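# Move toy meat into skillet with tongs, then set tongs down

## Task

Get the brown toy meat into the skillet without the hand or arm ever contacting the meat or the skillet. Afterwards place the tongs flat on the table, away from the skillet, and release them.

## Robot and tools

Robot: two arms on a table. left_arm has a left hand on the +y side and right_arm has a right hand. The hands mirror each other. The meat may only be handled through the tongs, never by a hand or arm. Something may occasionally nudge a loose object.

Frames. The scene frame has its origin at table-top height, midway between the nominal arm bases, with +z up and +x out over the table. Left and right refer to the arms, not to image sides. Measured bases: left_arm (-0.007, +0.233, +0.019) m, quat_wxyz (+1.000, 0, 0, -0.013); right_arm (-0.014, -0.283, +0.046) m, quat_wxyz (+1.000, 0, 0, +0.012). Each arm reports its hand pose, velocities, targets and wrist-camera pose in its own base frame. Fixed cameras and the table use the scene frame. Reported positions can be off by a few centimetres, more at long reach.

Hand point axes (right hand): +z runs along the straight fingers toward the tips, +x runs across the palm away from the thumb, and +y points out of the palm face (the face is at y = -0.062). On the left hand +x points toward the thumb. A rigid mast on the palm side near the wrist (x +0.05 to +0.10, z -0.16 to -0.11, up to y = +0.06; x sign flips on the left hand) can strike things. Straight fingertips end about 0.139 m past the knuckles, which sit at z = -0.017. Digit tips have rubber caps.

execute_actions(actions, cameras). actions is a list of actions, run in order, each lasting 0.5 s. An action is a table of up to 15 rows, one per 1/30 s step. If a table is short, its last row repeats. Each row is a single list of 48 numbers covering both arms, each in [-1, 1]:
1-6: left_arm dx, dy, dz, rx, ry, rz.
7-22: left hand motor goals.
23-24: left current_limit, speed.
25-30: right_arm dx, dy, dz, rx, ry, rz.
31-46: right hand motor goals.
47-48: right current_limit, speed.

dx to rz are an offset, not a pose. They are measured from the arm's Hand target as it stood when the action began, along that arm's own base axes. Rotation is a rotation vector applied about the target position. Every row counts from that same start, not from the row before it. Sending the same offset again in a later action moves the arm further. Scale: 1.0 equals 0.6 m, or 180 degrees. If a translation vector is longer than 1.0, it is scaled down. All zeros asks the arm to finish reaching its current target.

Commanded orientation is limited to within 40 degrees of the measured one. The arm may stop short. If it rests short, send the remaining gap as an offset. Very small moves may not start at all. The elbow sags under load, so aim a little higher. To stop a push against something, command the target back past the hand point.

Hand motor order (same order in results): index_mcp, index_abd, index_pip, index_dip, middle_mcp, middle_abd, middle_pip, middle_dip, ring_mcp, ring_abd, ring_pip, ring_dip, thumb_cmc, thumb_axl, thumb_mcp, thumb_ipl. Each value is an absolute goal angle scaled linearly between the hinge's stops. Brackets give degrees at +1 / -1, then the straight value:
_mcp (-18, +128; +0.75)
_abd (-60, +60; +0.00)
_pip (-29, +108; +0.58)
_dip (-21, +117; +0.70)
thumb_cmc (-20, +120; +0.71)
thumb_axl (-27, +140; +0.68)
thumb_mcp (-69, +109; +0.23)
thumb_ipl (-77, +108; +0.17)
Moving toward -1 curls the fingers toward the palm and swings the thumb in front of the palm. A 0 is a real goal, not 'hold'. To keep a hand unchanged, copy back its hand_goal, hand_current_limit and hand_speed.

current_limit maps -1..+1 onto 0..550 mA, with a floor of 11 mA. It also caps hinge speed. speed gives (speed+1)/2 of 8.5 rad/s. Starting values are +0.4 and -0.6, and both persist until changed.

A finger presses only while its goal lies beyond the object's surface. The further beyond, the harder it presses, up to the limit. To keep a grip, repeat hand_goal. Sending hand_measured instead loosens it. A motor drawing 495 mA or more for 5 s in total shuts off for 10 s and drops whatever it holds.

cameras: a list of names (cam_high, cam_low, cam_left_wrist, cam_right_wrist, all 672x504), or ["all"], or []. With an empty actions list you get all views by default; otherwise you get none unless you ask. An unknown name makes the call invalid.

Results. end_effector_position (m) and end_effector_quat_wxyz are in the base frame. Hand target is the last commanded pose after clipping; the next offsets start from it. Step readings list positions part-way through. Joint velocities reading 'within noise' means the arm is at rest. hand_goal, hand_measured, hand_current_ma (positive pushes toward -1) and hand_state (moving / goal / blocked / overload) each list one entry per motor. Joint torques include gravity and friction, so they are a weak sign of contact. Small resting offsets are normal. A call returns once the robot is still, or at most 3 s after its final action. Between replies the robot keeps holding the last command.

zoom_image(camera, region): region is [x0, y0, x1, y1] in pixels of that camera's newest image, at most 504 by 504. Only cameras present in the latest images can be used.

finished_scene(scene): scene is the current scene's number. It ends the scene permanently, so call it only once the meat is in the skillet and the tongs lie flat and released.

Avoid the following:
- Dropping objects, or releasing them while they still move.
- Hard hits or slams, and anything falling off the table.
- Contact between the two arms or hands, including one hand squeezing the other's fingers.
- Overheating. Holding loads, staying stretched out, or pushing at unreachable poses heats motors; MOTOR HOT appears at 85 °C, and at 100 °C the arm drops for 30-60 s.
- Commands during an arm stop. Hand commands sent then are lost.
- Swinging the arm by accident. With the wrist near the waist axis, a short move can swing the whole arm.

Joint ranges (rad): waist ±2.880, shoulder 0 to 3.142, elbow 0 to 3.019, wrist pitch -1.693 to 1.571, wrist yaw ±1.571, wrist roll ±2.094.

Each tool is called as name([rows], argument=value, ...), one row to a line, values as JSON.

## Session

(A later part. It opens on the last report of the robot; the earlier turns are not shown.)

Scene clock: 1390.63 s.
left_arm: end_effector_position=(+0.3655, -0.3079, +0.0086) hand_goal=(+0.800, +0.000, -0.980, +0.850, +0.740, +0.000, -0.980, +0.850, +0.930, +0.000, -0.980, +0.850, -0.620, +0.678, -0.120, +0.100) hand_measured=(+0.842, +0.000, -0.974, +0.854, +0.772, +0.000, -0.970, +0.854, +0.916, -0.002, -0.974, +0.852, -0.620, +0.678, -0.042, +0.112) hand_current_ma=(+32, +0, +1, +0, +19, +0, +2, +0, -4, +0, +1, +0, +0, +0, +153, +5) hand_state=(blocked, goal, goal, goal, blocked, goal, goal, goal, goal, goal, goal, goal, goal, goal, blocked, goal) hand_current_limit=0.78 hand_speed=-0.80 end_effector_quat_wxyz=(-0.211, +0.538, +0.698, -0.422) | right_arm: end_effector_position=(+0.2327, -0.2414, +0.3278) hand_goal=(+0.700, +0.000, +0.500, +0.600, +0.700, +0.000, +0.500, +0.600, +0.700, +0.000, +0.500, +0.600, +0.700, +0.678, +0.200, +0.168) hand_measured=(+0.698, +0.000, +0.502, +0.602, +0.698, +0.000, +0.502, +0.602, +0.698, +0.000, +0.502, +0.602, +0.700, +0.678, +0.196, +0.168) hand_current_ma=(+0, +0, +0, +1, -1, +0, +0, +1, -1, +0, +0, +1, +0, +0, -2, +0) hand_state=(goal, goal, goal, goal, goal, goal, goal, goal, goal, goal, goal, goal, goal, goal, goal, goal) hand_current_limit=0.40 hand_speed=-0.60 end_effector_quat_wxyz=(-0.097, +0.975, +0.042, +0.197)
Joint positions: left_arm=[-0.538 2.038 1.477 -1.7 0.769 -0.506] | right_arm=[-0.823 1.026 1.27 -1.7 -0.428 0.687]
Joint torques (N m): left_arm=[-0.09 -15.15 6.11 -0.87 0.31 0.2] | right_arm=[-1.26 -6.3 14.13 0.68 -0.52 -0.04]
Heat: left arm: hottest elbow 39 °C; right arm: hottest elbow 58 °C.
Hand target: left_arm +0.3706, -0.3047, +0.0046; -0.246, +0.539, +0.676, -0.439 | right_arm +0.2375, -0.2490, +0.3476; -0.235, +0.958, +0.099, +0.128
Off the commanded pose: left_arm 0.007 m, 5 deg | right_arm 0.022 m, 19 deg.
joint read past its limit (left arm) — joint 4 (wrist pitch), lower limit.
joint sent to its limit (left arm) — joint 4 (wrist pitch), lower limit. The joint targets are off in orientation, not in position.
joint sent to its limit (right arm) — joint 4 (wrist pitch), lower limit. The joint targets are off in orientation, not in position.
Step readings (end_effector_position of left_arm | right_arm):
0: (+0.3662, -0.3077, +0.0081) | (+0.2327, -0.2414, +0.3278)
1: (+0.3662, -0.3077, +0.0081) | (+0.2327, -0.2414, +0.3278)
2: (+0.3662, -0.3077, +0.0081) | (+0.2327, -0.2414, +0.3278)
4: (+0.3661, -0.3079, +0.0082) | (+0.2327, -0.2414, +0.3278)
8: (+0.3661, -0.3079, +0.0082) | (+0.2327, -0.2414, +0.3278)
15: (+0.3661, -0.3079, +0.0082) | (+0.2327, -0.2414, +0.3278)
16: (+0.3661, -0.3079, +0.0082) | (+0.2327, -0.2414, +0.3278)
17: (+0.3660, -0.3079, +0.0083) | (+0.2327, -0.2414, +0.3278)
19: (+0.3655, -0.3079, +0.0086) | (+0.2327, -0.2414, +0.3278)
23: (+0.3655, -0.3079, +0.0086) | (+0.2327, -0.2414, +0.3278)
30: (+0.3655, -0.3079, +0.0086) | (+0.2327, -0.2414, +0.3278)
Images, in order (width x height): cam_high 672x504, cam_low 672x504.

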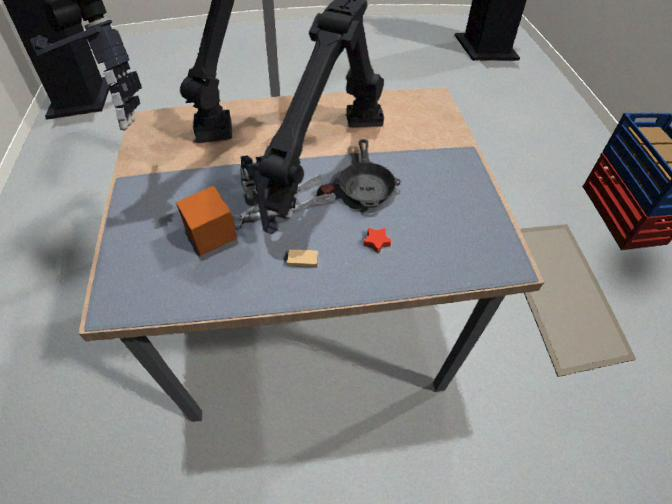

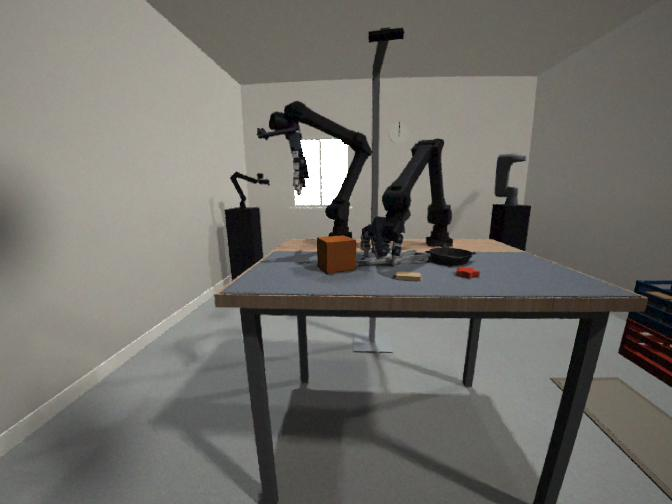

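execute_actions([
  [[0,0,0,0,0,0,0.76,0,-0.98,0.85,0.68,0,-0.98,0.85,0.93,0,-0.98,0.85,-0.62,0.677,-0.2,0.1,0.78,-0.8,0,0,0,0,0,0,0.7,0,0.5,0.6,0.7,0,0.5,0.6,0.7,0,0.5,0.6,0.7,0.678,0.2,0.168,0.4,-0.6]],
  [[0,0,0,0,0,0,0.70,0,-0.98,0.85,0.62,0,-0.98,0.85,0.93,0,-0.98,0.85,-0.62,0.677,-0.28,0.1,0.78,-0.8,0,0,0,0,0,0,0.7,0,0.5,0.6,0.7,0,0.5,0.6,0.7,0,0.5,0.6,0.7,0.678,0.2,0.168,0.4,-0.6]],
], cameras=["cam_high","cam_low"])

zoom_image(camera="cam_high", region=[230, 140, 380, 240])

zoom_image(camera="cam_low", region=[340, 215, 460, 285])

Scene clock: 1397.33 s.
left_arm: end_effector_position=(+0.3650, -0.3082, +0.0090) hand_goal=(+0.700, +0.000, -0.980, +0.850, +0.620, +0.000, -0.980, +0.850, +0.930, +0.000, -0.980, +0.850, -0.620, +0.678, -0.280, +0.100) hand_measured=(+0.814, +0.000, -0.962, +0.860, +0.736, +0.000, -0.956, +0.862, +0.916, -0.002, -0.974, +0.852, -0.616, +0.680, -0.052, +0.132) hand_current_ma=(+223, +0, +5, +2, +228, +0, +10, +3, -4, +0, +1, +0, +0, +0, +489, +30) hand_state=(blocked, goal, goal, goal, blocked, goal, blocked, goal, goal, goal, goal, goal, goal, goal, blocked, blocked) hand_current_limit=0.78 hand_speed=-0.80 end_effector_quat_wxyz=(-0.211, +0.537, +0.698, -0.424) | right_arm: end_effector_position=(+0.2327, -0.2414, +0.3278) hand_goal=(+0.700, +0.000, +0.500, +0.600, +0.700, +0.000, +0.500, +0.600, +0.700, +0.000, +0.500, +0.600, +0.700, +0.678, +0.200, +0.168) hand_measured=(+0.698, +0.000, +0.502, +0.602, +0.698, +0.000, +0.502, +0.602, +0.698, +0.000, +0.502, +0.602, +0.700, +0.678, +0.196, +0.168) hand_current_ma=(+0, +0, +0, +1, -1, +0, +0, +1, -1, +0, +0, +1, +0, +0, -2, +0) hand_state=(goal, goal, goal, goal, goal, goal, goal, goal, goal, goal, goal, goal, goal, goal, goal, goal) hand_current_limit=0.40 hand_speed=-0.60 end_effector_quat_wxyz=(-0.097, +0.975, +0.042, +0.197)
Joint positions: left_arm=[-0.538 2.038 1.477 -1.702 0.772 -0.506] | right_arm=[-0.823 1.026 1.27 -1.7 -0.428 0.687]
Joint torques (N m): left_arm=[-0.09 -15.15 6.11 -0.8 0.2 0.2] | right_arm=[-1.32 -5.95 14.3 0.59 -0.49 -0.08]
Heat: left arm: hottest elbow 38 °C; right arm: hottest elbow 58 °C.
Hand target: left_arm +0.3706, -0.3047, +0.0046; -0.246, +0.539, +0.676, -0.439 | right_arm +0.2375, -0.2490, +0.3476; -0.235, +0.958, +0.099, +0.128
Off the commanded pose: left_arm 0.008 m, 5 deg | right_arm 0.022 m, 19 deg.
joint read past its limit (left arm) — joint 4 (wrist pitch), lower limit.
joint sent to its limit (left arm) — joint 4 (wrist pitch), lower limit. The joint targets are off in orientation, not in position.
joint sent to its limit (right arm) — joint 4 (wrist pitch), lower limit. The joint targets are off in orientation, not in position.
Step readings (end_effector_position of left_arm | right_arm):
0: (+0.3655, -0.3079, +0.0086) | (+0.2327, -0.2414, +0.3278)
1: (+0.3655, -0.3079, +0.0086) | (+0.2327, -0.2414, +0.3278)
2: (+0.3654, -0.3079, +0.0087) | (+0.2327, -0.2414, +0.3278)
4: (+0.3651, -0.3079, +0.0089) | (+0.2327, -0.2414, +0.3278)
8: (+0.3651, -0.3079, +0.0089) | (+0.2327, -0.2414, +0.3278)
15: (+0.3651, -0.3079, +0.0089) | (+0.2327, -0.2414, +0.3278)
16: (+0.3651, -0.3079, +0.0089) | (+0.2327, -0.2414, +0.3278)
17: (+0.3651, -0.3080, +0.0089) | (+0.2327, -0.2414, +0.3278)
19: (+0.3650, -0.3082, +0.0090) | (+0.2327, -0.2414, +0.3278)
23: (+0.3650, -0.3082, +0.0090) | (+0.2327, -0.2414, +0.3278)
30: (+0.3650, -0.3082, +0.0090) | (+0.2327, -0.2414, +0.3278)
Images, in order (width x height): cam_high 672x504, cam_low 672x504.

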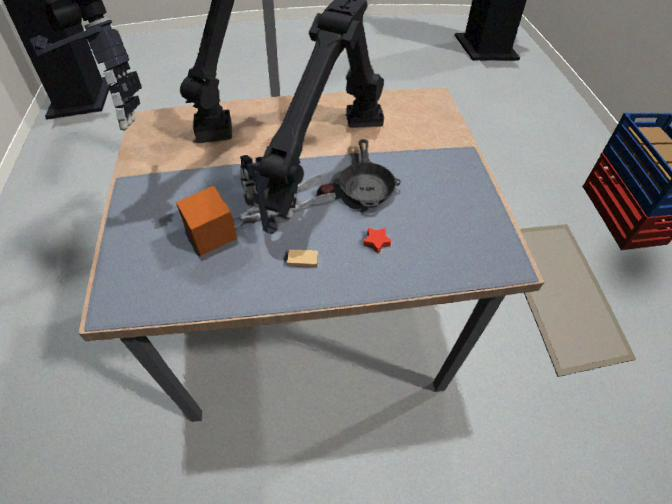

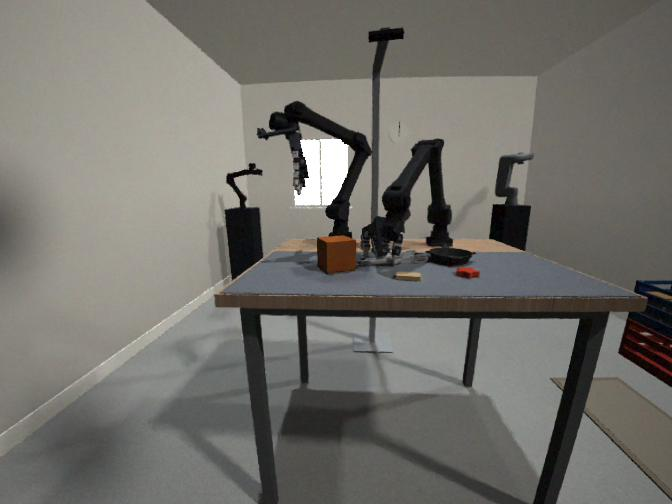

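Scaled by 3.360.

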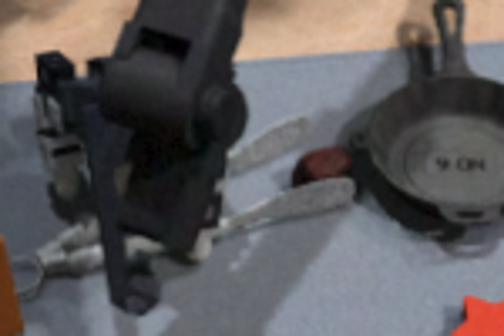

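Scaled by 4.200.

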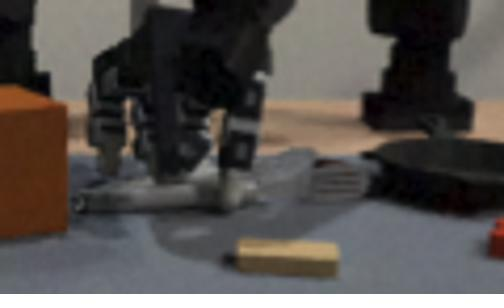

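execute_actions([
  [[0,0,0.01,0,0,0,0.64,0,-0.98,0.85,0.56,0,-0.98,0.85,0.8,0,-0.98,0.85,-0.62,0.677,-0.28,0.1,0.78,-0.8,0,0,0,0,0,0,0.7,0,0.5,0.6,0.7,0,0.5,0.6,0.7,0,0.5,0.6,0.7,0.678,0.2,0.168,0.4,-0.6]],
  [[0,0,0.01,0,0,0,0.58,0,-0.98,0.85,0.50,0,-0.98,0.85,0.8,0,-0.98,0.85,-0.62,0.677,-0.28,0.1,0.78,-0.8,0,0,0,0,0,0,0.7,0,0.5,0.6,0.7,0,0.5,0.6,0.7,0,0.5,0.6,0.7,0.678,0.2,0.168,0.4,-0.6]],
], cameras=["cam_high","cam_low"])

zoom_image(camera="cam_high", region=[230, 140, 380, 240])

zoom_image(camera="cam_low", region=[340, 215, 460, 285])

Scene clock: 1410.87 s.
left_arm: end_effector_position=(+0.3649, -0.3086, +0.0093) hand_goal=(+0.580, +0.000, -0.980, +0.850, +0.500, +0.000, -0.980, +0.850, +0.800, +0.000, -0.980, +0.850, -0.620, +0.678, -0.280, +0.100) hand_measured=(+0.712, +0.000, -0.950, +0.866, +0.630, +0.000, -0.936, +0.874, +0.796, -0.002, -0.974, +0.852, -0.602, +0.686, -0.052, +0.138) hand_current_ma=(+299, +0, +14, +4, +289, +0, +33, +10, +0, +0, +1, +0, +6, +2, +490, +44) hand_state=(blocked, goal, blocked, goal, blocked, goal, blocked, blocked, goal, goal, goal, goal, goal, goal, blocked, blocked) hand_current_limit=0.78 hand_speed=-0.80 end_effector_quat_wxyz=(-0.211, +0.536, +0.699, -0.424) | right_arm: end_effector_position=(+0.2327, -0.2414, +0.3278) hand_goal=(+0.700, +0.000, +0.500, +0.600, +0.700, +0.000, +0.500, +0.600, +0.700, +0.000, +0.500, +0.600, +0.700, +0.678, +0.200, +0.168) hand_measured=(+0.698, +0.000, +0.502, +0.602, +0.698, +0.000, +0.502, +0.602, +0.698, +0.000, +0.502, +0.602, +0.700, +0.678, +0.196, +0.168) hand_current_ma=(+0, +0, +0, +1, -1, +0, +0, +1, -1, +0, +0, +1, +0, +0, -2, +0) hand_state=(goal, goal, goal, goal, goal, goal, goal, goal, goal, goal, goal, goal, goal, goal, goal, goal) hand_current_limit=0.40 hand_speed=-0.60 end_effector_quat_wxyz=(-0.097, +0.975, +0.042, +0.197)
Joint positions: left_arm=[-0.538 2.038 1.477 -1.702 0.774 -0.508] | right_arm=[-0.823 1.026 1.27 -1.7 -0.428 0.687]
Joint torques (N m): left_arm=[-0.21 -17.44 5.75 -0.79 0.13 0.06] | right_arm=[-1.67 -5.89 14.16 0.69 -0.53 -0.06]
Heat: left arm: hottest elbow 38 °C; right arm: hottest elbow 58 °C.
Hand target: left_arm +0.3706, -0.3047, +0.0166; -0.246, +0.538, +0.676, -0.439 | right_arm +0.2375, -0.2490, +0.3476; -0.235, +0.958, +0.099, +0.128
Off the commanded pose: left_arm 0.010 m, 5 deg | right_arm 0.022 m, 19 deg.
joint read past its limit (left arm) — joint 4 (wrist pitch), lower limit.
joint sent to its limit (left arm) — joint 4 (wrist pitch), lower limit. The joint targets are off in orientation, not in position.
joint sent to its limit (right arm) — joint 4 (wrist pitch), lower limit. The joint targets are off in orientation, not in position.
Step readings (end_effector_position of left_arm | right_arm):
0: (+0.3650, -0.3082, +0.0090) | (+0.2327, -0.2414, +0.3278)
1: (+0.3650, -0.3083, +0.0090) | (+0.2327, -0.2414, +0.3278)
2: (+0.3650, -0.3083, +0.0090) | (+0.2327, -0.2414, +0.3278)
4: (+0.3649, -0.3085, +0.0091) | (+0.2327, -0.2414, +0.3278)
8: (+0.3649, -0.3085, +0.0091) | (+0.2327, -0.2414, +0.3278)
15: (+0.3649, -0.3085, +0.0091) | (+0.2327, -0.2414, +0.3278)
16: (+0.3649, -0.3085, +0.0091) | (+0.2327, -0.2414, +0.3278)
17: (+0.3648, -0.3086, +0.0091) | (+0.2327, -0.2414, +0.3278)
19: (+0.3648, -0.3085, +0.0091) | (+0.2327, -0.2414, +0.3278)
23: (+0.3649, -0.3086, +0.0093) | (+0.2327, -0.2414, +0.3278)
30: (+0.3649, -0.3086, +0.0093) | (+0.2327, -0.2414, +0.3278)
Images, in order (width x height): cam_high 672x504, cam_low 672x504.

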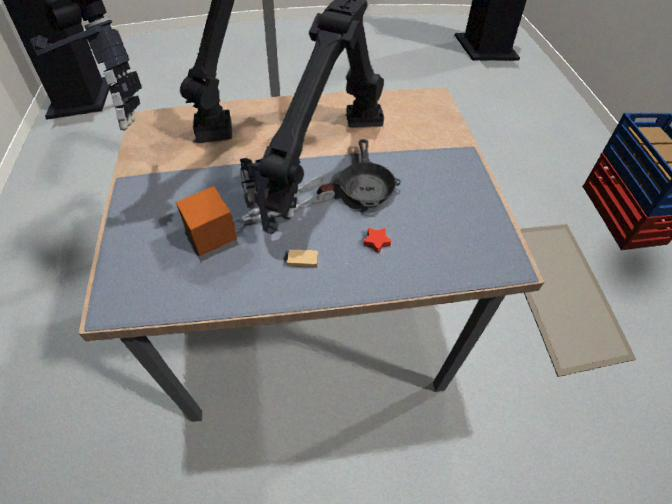

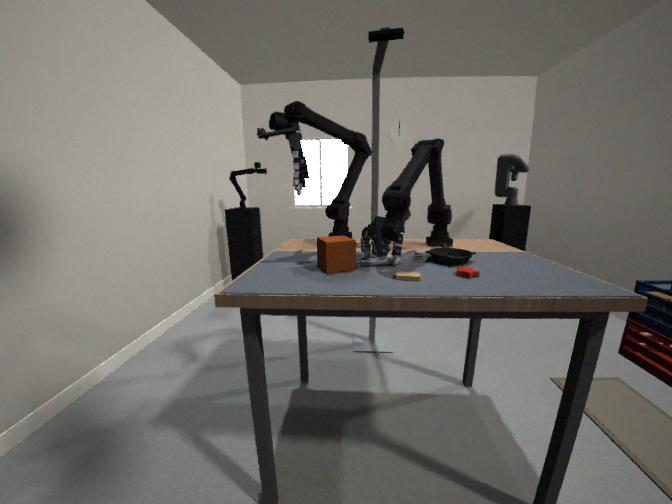

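Scaled by 3.360.

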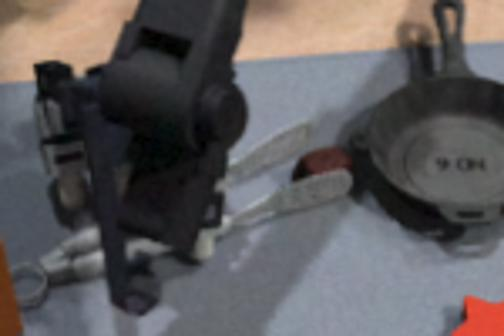

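Scaled by 4.200.

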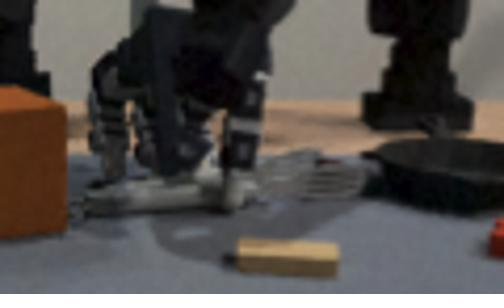

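execute_actions([
  [[0,0,0.01,0,0,0,0.51,0,-0.98,0.85,0.44,0,-0.98,0.85,0.8,0,-0.98,0.85,-0.62,0.677,-0.28,0.1,0.78,-0.8,0,0,0,0,0,0,0.7,0,0.5,0.6,0.7,0,0.5,0.6,0.7,0,0.5,0.6,0.7,0.678,0.2,0.168,0.4,-0.6]],
], cameras=["cam_high","cam_low"])

zoom_image(camera="cam_high", region=[280, 150, 380, 220])

zoom_image(camera="cam_low", region=[340, 215, 460, 285])

Scene clock: 1416.67 s.
left_arm: end_effector_position=(+0.3653, -0.3070, +0.0089) hand_goal=(+0.510, +0.000, -0.980, +0.850, +0.440, +0.000, -0.980, +0.850, +0.800, +0.000, -0.980, +0.850, -0.620, +0.678, -0.280, +0.100) hand_measured=(+0.620, +0.000, -0.942, +0.866, +0.558, +0.000, -0.934, +0.876, +0.796, -0.002, -0.974, +0.852, -0.600, +0.686, -0.052, +0.144) hand_current_ma=(+208, +0, +24, +5, +238, +0, +35, +11, +0, +0, +1, +0, +7, +2, +490, +55) hand_state=(blocked, goal, blocked, goal, blocked, goal, blocked, blocked, goal, goal, goal, goal, goal, goal, blocked, blocked) hand_current_limit=0.78 hand_speed=-0.80 end_effector_quat_wxyz=(-0.213, +0.538, +0.699, -0.421) | right_arm: end_effector_position=(+0.2327, -0.2414, +0.3278) hand_goal=(+0.700, +0.000, +0.500, +0.600, +0.700, +0.000, +0.500, +0.600, +0.700, +0.000, +0.500, +0.600, +0.700, +0.678, +0.200, +0.168) hand_measured=(+0.698, +0.000, +0.502, +0.602, +0.698, +0.000, +0.502, +0.602, +0.698, +0.000, +0.502, +0.602, +0.700, +0.678, +0.196, +0.168) hand_current_ma=(+0, +0, +0, +1, -1, +0, +0, +1, -1, +0, +0, +1, +0, +0, -2, +0) hand_state=(goal, goal, goal, goal, goal, goal, goal, goal, goal, goal, goal, goal, goal, goal, goal, goal) hand_current_limit=0.40 hand_speed=-0.60 end_effector_quat_wxyz=(-0.097, +0.975, +0.042, +0.197)
Joint positions: left_arm=[-0.538 2.037 1.477 -1.702 0.765 -0.509] | right_arm=[-0.823 1.026 1.27 -1.7 -0.428 0.687]
Joint torques (N m): left_arm=[-0.26 -18.43 5.57 -0.79 0.47 -0.01] | right_arm=[-1.61 -6.65 14.17 0.55 -0.51 -0.07]
Heat: left arm: hottest elbow 38 °C; right arm: hottest elbow 58 °C.
Hand target: left_arm +0.3706, -0.3047, +0.0225; -0.247, +0.538, +0.676, -0.439 | right_arm +0.2375, -0.2490, +0.3476; -0.235, +0.958, +0.099, +0.128
Off the commanded pose: left_arm 0.015 m, 5 deg | right_arm 0.022 m, 19 deg.
joint read past its limit (left arm) — joint 4 (wrist pitch), lower limit.
joint sent to its limit (left arm) — joint 4 (wrist pitch), lower limit. The joint targets are off in orientation, not in position.
joint sent to its limit (right arm) — joint 4 (wrist pitch), lower limit. The joint targets are off in orientation, not in position.
Step readings (end_effector_position of left_arm | right_arm):
0: (+0.3649, -0.3086, +0.0093) | (+0.2327, -0.2414, +0.3278)
1: (+0.3649, -0.3086, +0.0093) | (+0.2327, -0.2414, +0.3278)
2: (+0.3649, -0.3085, +0.0094) | (+0.2327, -0.2414, +0.3278)
4: (+0.3652, -0.3074, +0.0091) | (+0.2327, -0.2414, +0.3278)
8: (+0.3653, -0.3070, +0.0089) | (+0.2327, -0.2414, +0.3278)
15: (+0.3653, -0.3070, +0.0089) | (+0.2327, -0.2414, +0.3278)
Images, in order (width x height): cam_high 672x504, cam_low 672x504.

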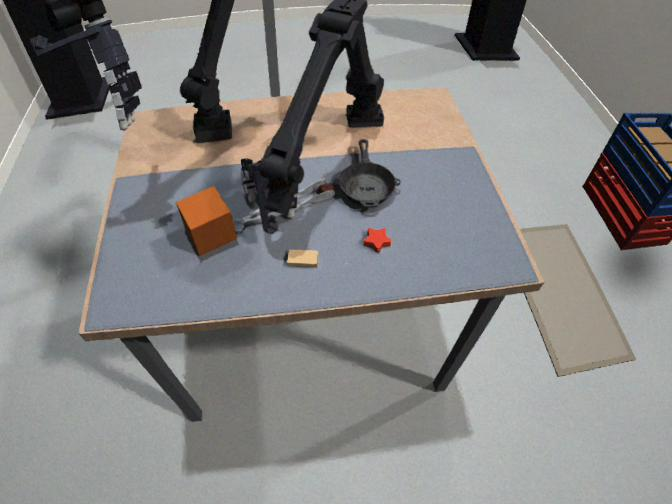

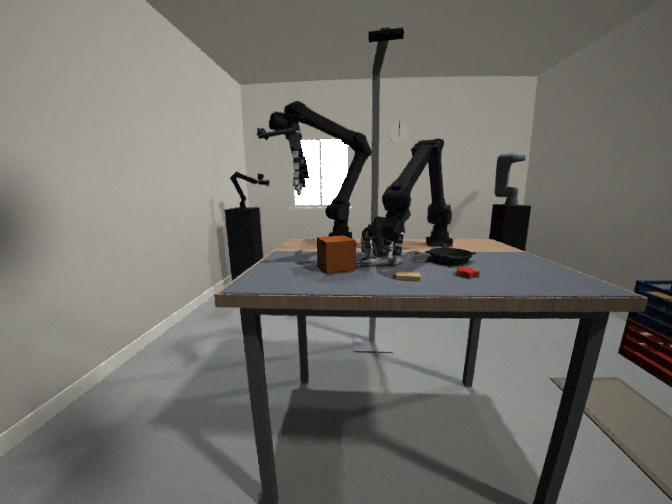

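Scaled by 5.040.

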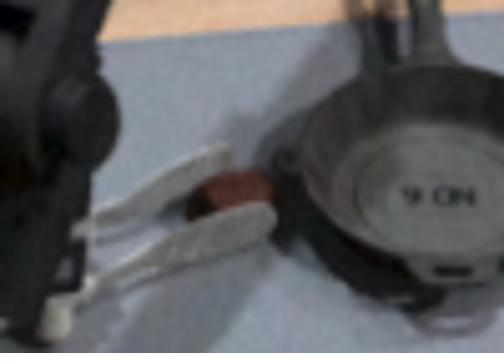

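Scaled by 4.200.

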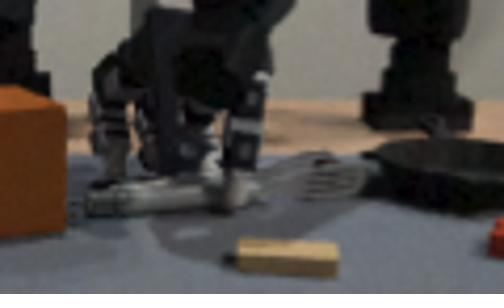

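execute_actions([
  [[-0.006,0.018,0.0,0,0,0,0.51,0,-0.98,0.85,0.44,0,-0.98,0.85,0.8,0,-0.98,0.85,-0.62,0.677,-0.28,0.1,0.78,-0.8,0,0,0,0,0,0,0.7,0,0.5,0.6,0.7,0,0.5,0.6,0.7,0,0.5,0.6,0.7,0.678,0.2,0.168,0.4,-0.6]],
  [[0,0,0.0,0,0,0,0.44,0,-0.98,0.85,0.37,0,-0.98,0.85,0.8,0,-0.98,0.85,-0.62,0.677,-0.28,0.1,0.78,-0.8,0,0,0,0,0,0,0.7,0,0.5,0.6,0.7,0,0.5,0.6,0.7,0,0.5,0.6,0.7,0.678,0.2,0.168,0.4,-0.6]],
], cameras=["cam_high","cam_low"])

zoom_image(camera="cam_high", region=[280, 150, 380, 220])

zoom_image(camera="cam_low", region=[340, 215, 460, 285])

Scene clock: 1422.27 s.
left_arm: end_effector_position=(+0.3610, -0.2968, +0.0089) hand_goal=(+0.440, +0.000, -0.980, +0.850, +0.370, +0.000, -0.980, +0.850, +0.800, +0.000, -0.980, +0.850, -0.620, +0.678, -0.280, +0.100) hand_measured=(+0.564, +0.000, -0.934, +0.870, +0.492, +0.000, -0.934, +0.876, +0.796, -0.002, -0.974, +0.852, -0.588, +0.692, -0.052, +0.150) hand_current_ma=(+263, +0, +33, +7, +255, +0, +35, +11, +0, +0, +1, +0, +19, +5, +489, +71) hand_state=(blocked, goal, blocked, goal, blocked, goal, blocked, blocked, goal, goal, goal, goal, blocked, goal, blocked, blocked) hand_current_limit=0.78 hand_speed=-0.80 end_effector_quat_wxyz=(-0.216, +0.535, +0.701, -0.419) | right_arm: end_effector_position=(+0.2327, -0.2414, +0.3278) hand_goal=(+0.700, +0.000, +0.500, +0.600, +0.700, +0.000, +0.500, +0.600, +0.700, +0.000, +0.500, +0.600, +0.700, +0.678, +0.200, +0.168) hand_measured=(+0.698, +0.000, +0.502, +0.602, +0.698, +0.000, +0.502, +0.602, +0.698, +0.000, +0.502, +0.602, +0.700, +0.678, +0.196, +0.168) hand_current_ma=(+0, +0, +0, +1, -1, +0, +0, +1, -1, +0, +0, +1, +0, +0, -2, +0) hand_state=(goal, goal, goal, goal, goal, goal, goal, goal, goal, goal, goal, goal, goal, goal, goal, goal) hand_current_limit=0.40 hand_speed=-0.60 end_effector_quat_wxyz=(-0.097, +0.975, +0.042, +0.197)
Joint positions: left_arm=[-0.527 2.023 1.45 -1.701 0.755 -0.506] | right_arm=[-0.823 1.026 1.27 -1.7 -0.428 0.687]
Joint torques (N m): left_arm=[0.03 -18.32 5.39 -0.87 0.45 0.12] | right_arm=[-1.96 -6.07 14.08 0.57 -0.49 -0.06]
Heat: left arm: hottest elbow 38 °C; right arm: hottest elbow 58 °C.
Hand target: left_arm +0.3670, -0.2939, +0.0225; -0.246, +0.539, +0.676, -0.439 | right_arm +0.2375, -0.2490, +0.3476; -0.235, +0.958, +0.099, +0.128
Off the commanded pose: left_arm 0.015 m, 5 deg | right_arm 0.022 m, 19 deg.
joint read past its limit (left arm) — joint 4 (wrist pitch), lower limit.
joint sent to its limit (left arm) — joint 4 (wrist pitch), lower limit. The joint targets are off in orientation, not in position.
joint sent to its limit (right arm) — joint 4 (wrist pitch), lower limit. The joint targets are off in orientation, not in position.
Step readings (end_effector_position of left_arm | right_arm):
0: (+0.3653, -0.3070, +0.0089) | (+0.2327, -0.2414, +0.3278)
1: (+0.3653, -0.3070, +0.0091) | (+0.2327, -0.2414, +0.3278)
2: (+0.3648, -0.3066, +0.0089) | (+0.2327, -0.2414, +0.3278)
4: (+0.3634, -0.3047, +0.0090) | (+0.2327, -0.2414, +0.3278)
8: (+0.3607, -0.2999, +0.0092) | (+0.2327, -0.2414, +0.3278)
15: (+0.3613, -0.2972, +0.0092) | (+0.2327, -0.2414, +0.3278)
16: (+0.3613, -0.2972, +0.0092) | (+0.2327, -0.2414, +0.3278)
17: (+0.3611, -0.2971, +0.0091) | (+0.2327, -0.2414, +0.3278)
19: (+0.3611, -0.2969, +0.0090) | (+0.2327, -0.2414, +0.3278)
23: (+0.3610, -0.2968, +0.0089) | (+0.2327, -0.2414, +0.3278)
30: (+0.3610, -0.2968, +0.0089) | (+0.2327, -0.2414, +0.3278)
Images, in order (width x height): cam_high 672x504, cam_low 672x504.

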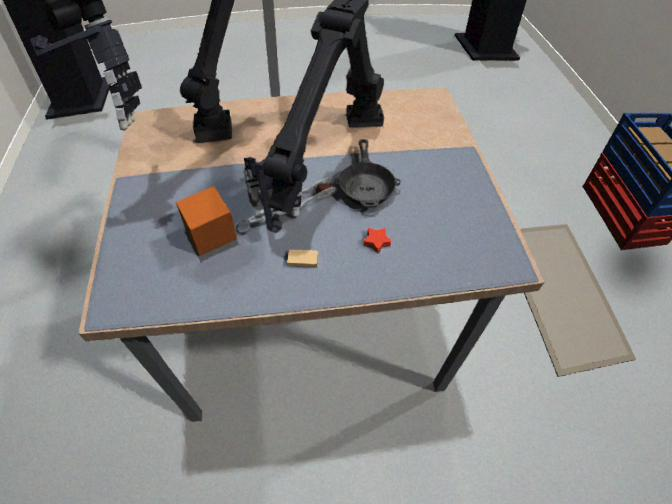

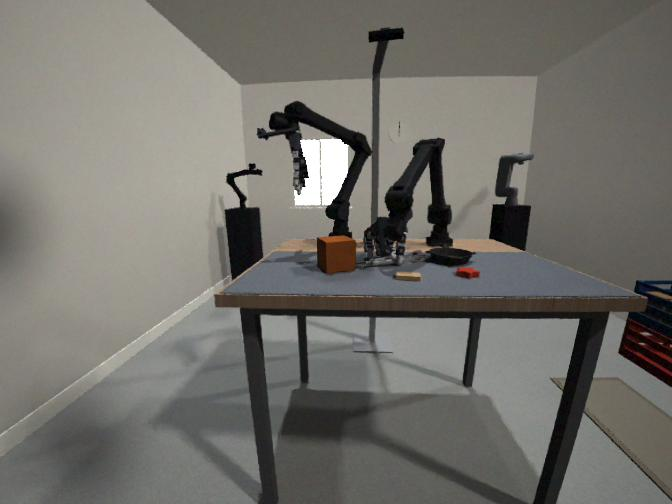

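Scaled by 5.040.

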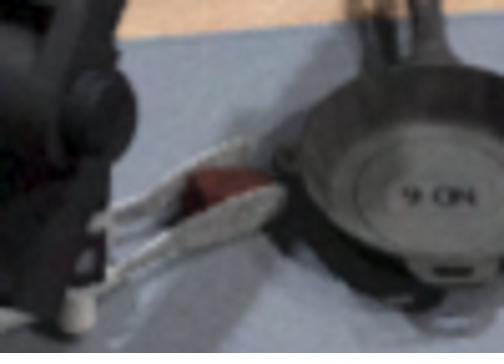

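Scaled by 4.200.

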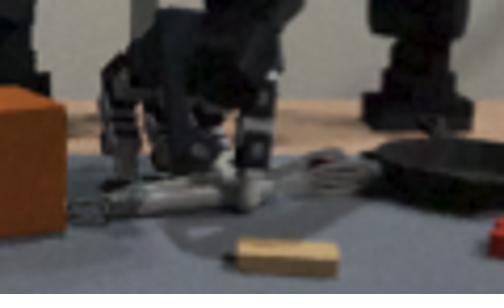

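execute_actions([
  [[0,0,0.0,0,0,0,0.38,0,-0.98,0.85,0.31,0,-0.98,0.85,0.7,0,-0.98,0.85,-0.62,0.677,-0.28,0.1,0.78,-0.8,0,0,0,0,0,0,0.7,0,0.5,0.6,0.7,0,0.5,0.6,0.7,0,0.5,0.6,0.7,0.678,0.2,0.168,0.4,-0.6]],
], cameras=["cam_high","cam_low"])

zoom_image(camera="cam_high", region=[280, 150, 380, 220])

Scene clock: 1426.77 s.
left_arm: end_effector_position=(+0.3611, -0.2965, +0.0088) hand_goal=(+0.380, +0.000, -0.980, +0.850, +0.310, +0.000, -0.980, +0.850, +0.700, +0.000, -0.980, +0.850, -0.620, +0.678, -0.280, +0.100) hand_measured=(+0.528, +0.000, -0.934, +0.870, +0.440, +0.000, -0.934, +0.876, +0.698, -0.002, -0.974, +0.852, -0.576, +0.696, -0.030, +0.156) hand_current_ma=(+371, +0, +34, +7, +287, +0, +35, +12, +0, +0, +1, +0, +33, +8, +489, +88) hand_state=(blocked, goal, blocked, goal, blocked, goal, blocked, blocked, goal, goal, goal, goal, blocked, goal, blocked, blocked) hand_current_limit=0.78 hand_speed=-0.80 end_effector_quat_wxyz=(-0.216, +0.535, +0.701, -0.418) | right_arm: end_effector_position=(+0.2327, -0.2414, +0.3278) hand_goal=(+0.700, +0.000, +0.500, +0.600, +0.700, +0.000, +0.500, +0.600, +0.700, +0.000, +0.500, +0.600, +0.700, +0.678, +0.200, +0.168) hand_measured=(+0.698, +0.000, +0.502, +0.602, +0.698, +0.000, +0.502, +0.602, +0.698, +0.000, +0.502, +0.602, +0.700, +0.678, +0.196, +0.168) hand_current_ma=(+0, +0, +0, +1, -1, +0, +0, +1, -1, +0, +0, +1, +0, +0, -2, +0) hand_state=(goal, goal, goal, goal, goal, goal, goal, goal, goal, goal, goal, goal, goal, goal, goal, goal) hand_current_limit=0.40 hand_speed=-0.60 end_effector_quat_wxyz=(-0.097, +0.975, +0.042, +0.197)
Joint positions: left_arm=[-0.527 2.023 1.45 -1.701 0.754 -0.506] | right_arm=[-0.823 1.026 1.27 -1.7 -0.428 0.687]
Joint torques (N m): left_arm=[-0.03 -18.32 5.38 -0.85 0.49 0.12] | right_arm=[-1.67 -6.18 14.23 0.79 -0.52 -0.08]
Heat: left arm: hottest elbow 38 °C; right arm: hottest elbow 58 °C.
Hand target: left_arm +0.3670, -0.2940, +0.0225; -0.246, +0.538, +0.676, -0.439 | right_arm +0.2375, -0.2490, +0.3476; -0.235, +0.958, +0.099, +0.128
Off the commanded pose: left_arm 0.015 m, 5 deg | right_arm 0.022 m, 19 deg.
joint read past its limit (left arm) — joint 4 (wrist pitch), lower limit.
joint sent to its limit (left arm) — joint 4 (wrist pitch), lower limit. The joint targets are off in orientation, not in position.
joint sent to its limit (right arm) — joint 4 (wrist pitch), lower limit. The joint targets are off in orientation, not in position.
Step readings (end_effector_position of left_arm | right_arm):
0: (+0.3610, -0.2968, +0.0089) | (+0.2327, -0.2414, +0.3278)
1: (+0.3610, -0.2968, +0.0089) | (+0.2327, -0.2414, +0.3278)
2: (+0.3610, -0.2968, +0.0089) | (+0.2327, -0.2414, +0.3278)
4: (+0.3610, -0.2967, +0.0088) | (+0.2327, -0.2414, +0.3278)
8: (+0.3611, -0.2965, +0.0088) | (+0.2327, -0.2414, +0.3278)
15: (+0.3611, -0.2965, +0.0088) | (+0.2327, -0.2414, +0.3278)
Images, in order (width x height): cam_high 672x504, cam_low 672x504.

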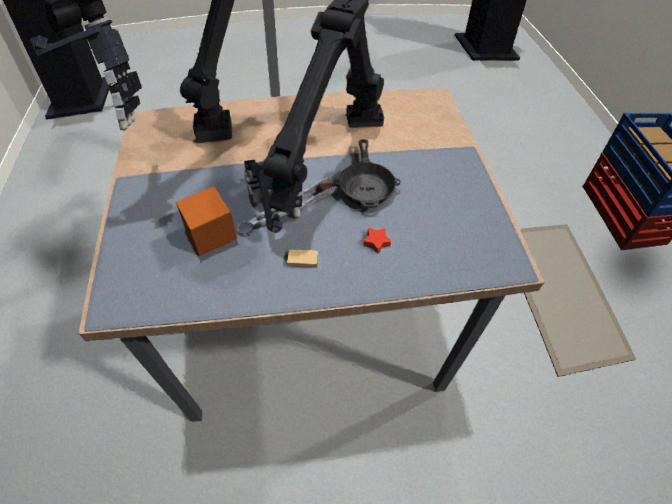

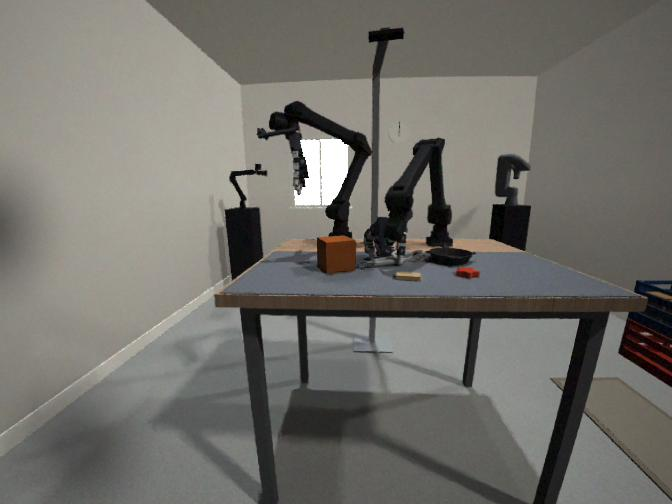

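Scaled by 5.040.

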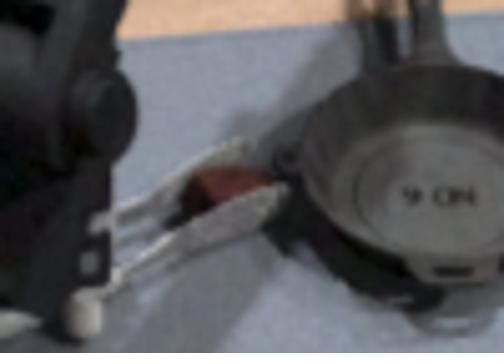

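execute_actions([
  [[0,0,0.0,0,0,0,0.355,0,-0.98,0.85,0.28,0,-0.98,0.85,0.7,0,-0.98,0.85,-0.62,0.677,-0.28,0.1,0.78,-0.8,0,0,0,0,0,0,0.7,0,0.5,0.6,0.7,0,0.5,0.6,0.7,0,0.5,0.6,0.7,0.678,0.2,0.168,0.4,-0.6]],
  [[-0.03,-0.025,0.005,0,0,0,0.355,0,-0.98,0.85,0.28,0,-0.98,0.85,0.7,0,-0.98,0.85,-0.62,0.677,-0.28,0.1,0.78,-0.8,0,0,0,0,0,0,0.7,0,0.5,0.6,0.7,0,0.5,0.6,0.7,0,0.5,0.6,0.7,0.678,0.2,0.168,0.4,-0.6]],
], cameras=["cam_high","cam_low"])

zoom_image(camera="cam_high", region=[280, 150, 380, 220])

zoom_image(camera="cam_low", region=[340, 215, 460, 285])

Scene clock: 1433.53 s.
left_arm: end_effector_position=(+0.3489, -0.3042, +0.0091) hand_goal=(+0.356, +0.000, -0.980, +0.850, +0.280, +0.000, -0.980, +0.850, +0.700, +0.000, -0.980, +0.850, -0.620, +0.678, -0.280, +0.100) hand_measured=(+0.498, +0.000, -0.934, +0.870, +0.400, +0.000, -0.932, +0.878, +0.698, -0.002, -0.974, +0.852, -0.570, +0.696, -0.010, +0.156) hand_current_ma=(+340, +0, +34, +7, +248, +0, +36, +12, +0, +0, +1, +0, +41, +8, +490, +91) hand_state=(blocked, goal, blocked, goal, blocked, goal, blocked, blocked, goal, goal, goal, goal, blocked, goal, blocked, blocked) hand_current_limit=0.78 hand_speed=-0.80 end_effector_quat_wxyz=(-0.222, +0.532, +0.698, -0.425) | right_arm: end_effector_position=(+0.2327, -0.2414, +0.3278) hand_goal=(+0.700, +0.000, +0.500, +0.600, +0.700, +0.000, +0.500, +0.600, +0.700, +0.000, +0.500, +0.600, +0.700, +0.678, +0.200, +0.168) hand_measured=(+0.698, +0.000, +0.502, +0.602, +0.698, +0.000, +0.502, +0.602, +0.698, +0.000, +0.502, +0.602, +0.700, +0.678, +0.196, +0.168) hand_current_ma=(+0, +0, +0, +1, -1, +0, +0, +1, -1, +0, +0, +1, +0, +0, -2, +0) hand_state=(goal, goal, goal, goal, goal, goal, goal, goal, goal, goal, goal, goal, goal, goal, goal, goal) hand_current_limit=0.40 hand_speed=-0.60 end_effector_quat_wxyz=(-0.097, +0.975, +0.042, +0.197)
Joint positions: left_arm=[-0.547 2.018 1.436 -1.701 0.777 -0.512] | right_arm=[-0.823 1.026 1.27 -1.7 -0.428 0.687]
Joint torques (N m): left_arm=[-1.85 -18.61 5.48 -0.87 0.64 -0.01] | right_arm=[-1.67 -6.59 14.15 0.68 -0.52 -0.04]
Heat: left arm: hottest elbow 38 °C; right arm: hottest elbow 58 °C.
Hand target: left_arm +0.3491, -0.3090, +0.0256; -0.246, +0.539, +0.676, -0.439 | right_arm +0.2375, -0.2490, +0.3476; -0.235, +0.958, +0.099, +0.128
Off the commanded pose: left_arm 0.017 m, 4 deg | right_arm 0.022 m, 19 deg.
joint read past its limit (left arm) — joint 4 (wrist pitch), lower limit.
joint sent to its limit (left arm) — joint 4 (wrist pitch), lower limit. The joint targets are off in orientation, not in position.
joint sent to its limit (right arm) — joint 4 (wrist pitch), lower limit. The joint targets are off in orientation, not in position.
Step readings (end_effector_position of left_arm | right_arm):
0: (+0.3611, -0.2965, +0.0088) | (+0.2327, -0.2414, +0.3278)
1: (+0.3611, -0.2965, +0.0088) | (+0.2327, -0.2414, +0.3278)
2: (+0.3611, -0.2965, +0.0088) | (+0.2327, -0.2414, +0.3278)
4: (+0.3611, -0.2965, +0.0088) | (+0.2327, -0.2414, +0.3278)
8: (+0.3611, -0.2965, +0.0088) | (+0.2327, -0.2414, +0.3278)
15: (+0.3611, -0.2965, +0.0088) | (+0.2327, -0.2414, +0.3278)
16: (+0.3611, -0.2965, +0.0088) | (+0.2327, -0.2414, +0.3278)
17: (+0.3604, -0.2968, +0.0087) | (+0.2327, -0.2414, +0.3278)
19: (+0.3579, -0.2979, +0.0086) | (+0.2327, -0.2414, +0.3278)
23: (+0.3540, -0.2997, +0.0090) | (+0.2327, -0.2414, +0.3278)
30: (+0.3491, -0.3040, +0.0091) | (+0.2327, -0.2414, +0.3278)
Images, in order (width x height): cam_high 672x504, cam_low 672x504.

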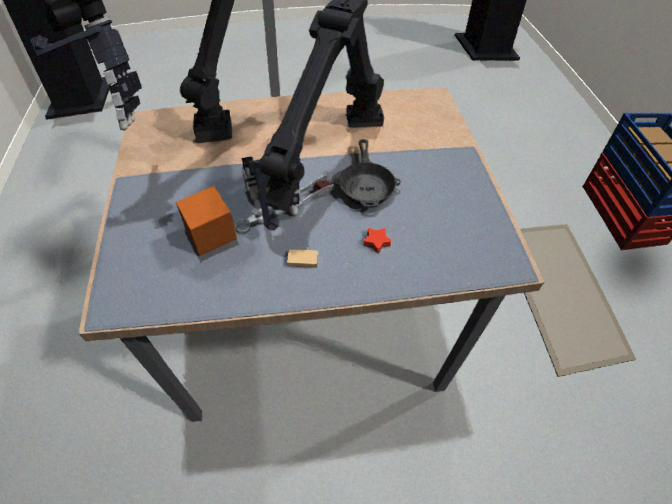

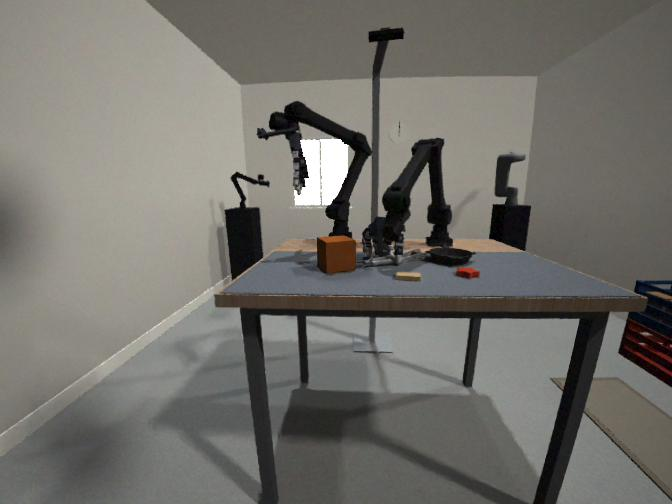

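Scaled by 5.040.

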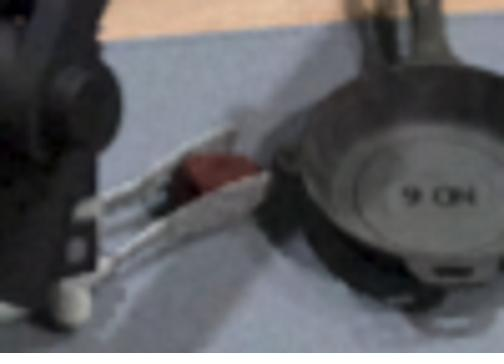

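Scaled by 4.200.

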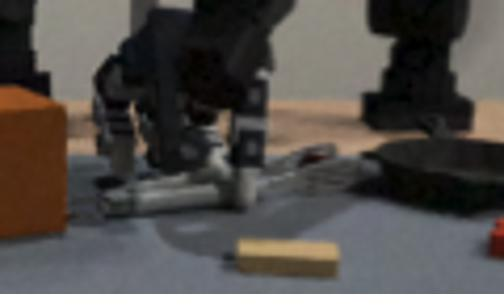

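execute_actions([
  [[-0.02,-0.015,0.0,0,0,0,0.335,0,-0.98,0.85,0.255,0,-0.98,0.85,0.7,0,-0.98,0.85,-0.62,0.677,-0.28,0.1,0.78,-0.8,0,0,0,0,0,0,0.7,0,0.5,0.6,0.7,0,0.5,0.6,0.7,0,0.5,0.6,0.7,0.678,0.2,0.168,0.4,-0.6]],
  [[0,0,0.02,0,0,0,0.325,0,-0.98,0.85,0.245,0,-0.98,0.85,0.7,0,-0.98,0.85,-0.62,0.677,-0.28,0.1,0.78,-0.8,0,0,0,0,0,0,0.7,0,0.5,0.6,0.7,0,0.5,0.6,0.7,0,0.5,0.6,0.7,0.678,0.2,0.168,0.4,-0.6]],
], cameras=["cam_high","cam_low"])

zoom_image(camera="cam_high", region=[280, 150, 380, 220])

zoom_image(camera="cam_low", region=[340, 215, 460, 285])

Scene clock: 1440.47 s.
left_arm: end_effector_position=(+0.3368, -0.3132, +0.0210) hand_goal=(+0.326, +0.000, -0.980, +0.850, +0.246, +0.000, -0.980, +0.850, +0.700, +0.000, -0.980, +0.850, -0.620, +0.678, -0.280, +0.100) hand_measured=(+0.480, +0.000, -0.934, +0.870, +0.370, +0.000, -0.932, +0.878, +0.698, -0.002, -0.974, +0.852, -0.562, +0.696, +0.002, +0.158) hand_current_ma=(+401, +0, +35, +7, +262, +0, +37, +13, +0, +0, +1, +0, +55, +9, +489, +93) hand_state=(blocked, goal, blocked, blocked, blocked, goal, blocked, blocked, goal, goal, goal, goal, blocked, goal, blocked, blocked) hand_current_limit=0.78 hand_speed=-0.80 end_effector_quat_wxyz=(-0.222, +0.532, +0.697, -0.426) | right_arm: end_effector_position=(+0.2327, -0.2414, +0.3278) hand_goal=(+0.700, +0.000, +0.500, +0.600, +0.700, +0.000, +0.500, +0.600, +0.700, +0.000, +0.500, +0.600, +0.700, +0.678, +0.200, +0.168) hand_measured=(+0.698, +0.000, +0.502, +0.602, +0.698, +0.000, +0.502, +0.602, +0.698, +0.000, +0.502, +0.602, +0.700, +0.678, +0.196, +0.168) hand_current_ma=(+0, +0, +0, +1, -1, +0, +0, +1, -1, +0, +0, +1, +0, +0, -2, +0) hand_state=(goal, goal, goal, goal, goal, goal, goal, goal, goal, goal, goal, goal, goal, goal, goal, goal) hand_current_limit=0.40 hand_speed=-0.60 end_effector_quat_wxyz=(-0.097, +0.975, +0.042, +0.197)
Joint positions: left_arm=[-0.573 1.987 1.422 -1.701 0.796 -0.537] | right_arm=[-0.823 1.026 1.27 -1.7 -0.428 0.687]
Joint torques (N m): left_arm=[-1.85 -18.2 5.79 -0.83 0.64 -0.03] | right_arm=[-1.32 -6.48 14.16 0.65 -0.5 -0.04]
Heat: left arm: hottest elbow 38 °C; right arm: hottest elbow 58 °C.
Hand target: left_arm +0.3371, -0.3179, +0.0376; -0.246, +0.538, +0.676, -0.439 | right_arm +0.2375, -0.2490, +0.3476; -0.235, +0.958, +0.099, +0.128
Off the commanded pose: left_arm 0.017 m, 4 deg | right_arm 0.022 m, 19 deg.
joint read past its limit (left arm) — joint 4 (wrist pitch), lower limit.
joint sent to its limit (left arm) — joint 4 (wrist pitch), lower limit. The joint targets are off in orientation, not in position.
joint sent to its limit (right arm) — joint 4 (wrist pitch), lower limit. The joint targets are off in orientation, not in position.
Step readings (end_effector_position of left_arm | right_arm):
0: (+0.3489, -0.3042, +0.0091) | (+0.2327, -0.2414, +0.3278)
1: (+0.3487, -0.3044, +0.0092) | (+0.2327, -0.2414, +0.3278)
2: (+0.3478, -0.3053, +0.0092) | (+0.2327, -0.2414, +0.3278)
4: (+0.3460, -0.3064, +0.0092) | (+0.2327, -0.2414, +0.3278)
8: (+0.3412, -0.3098, +0.0096) | (+0.2327, -0.2414, +0.3278)
15: (+0.3368, -0.3137, +0.0096) | (+0.2327, -0.2414, +0.3278)
16: (+0.3368, -0.3137, +0.0096) | (+0.2327, -0.2414, +0.3278)
17: (+0.3368, -0.3137, +0.0100) | (+0.2327, -0.2414, +0.3278)
19: (+0.3363, -0.3133, +0.0111) | (+0.2327, -0.2414, +0.3278)
23: (+0.3360, -0.3128, +0.0158) | (+0.2327, -0.2414, +0.3278)
30: (+0.3368, -0.3133, +0.0210) | (+0.2327, -0.2414, +0.3278)
Images, in order (width x height): cam_high 672x504, cam_low 672x504.

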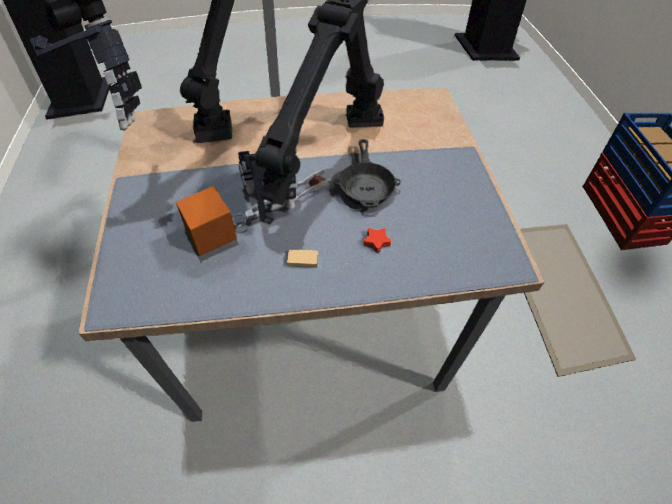

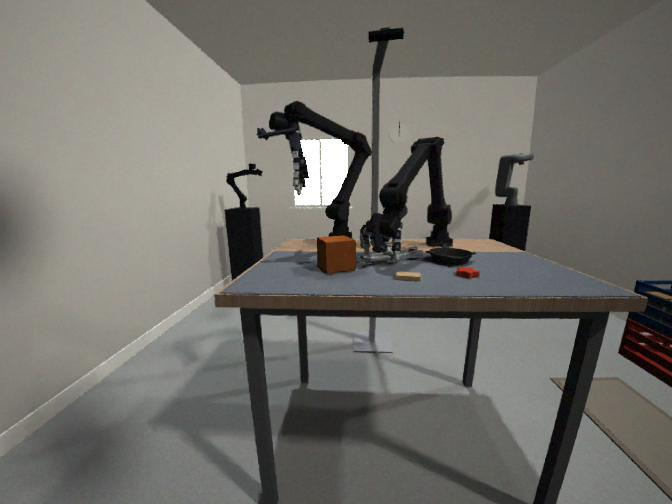

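Scaled by 5.040.

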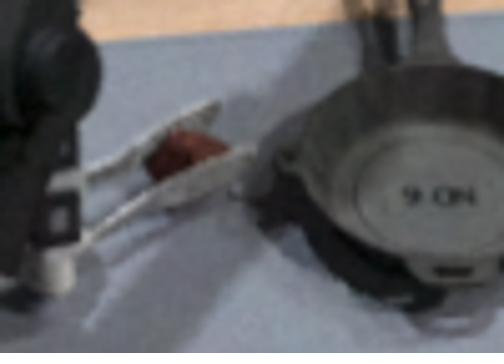

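Scaled by 4.200.

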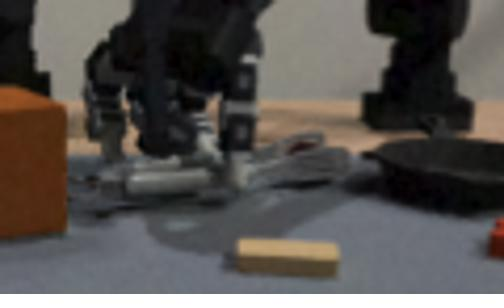

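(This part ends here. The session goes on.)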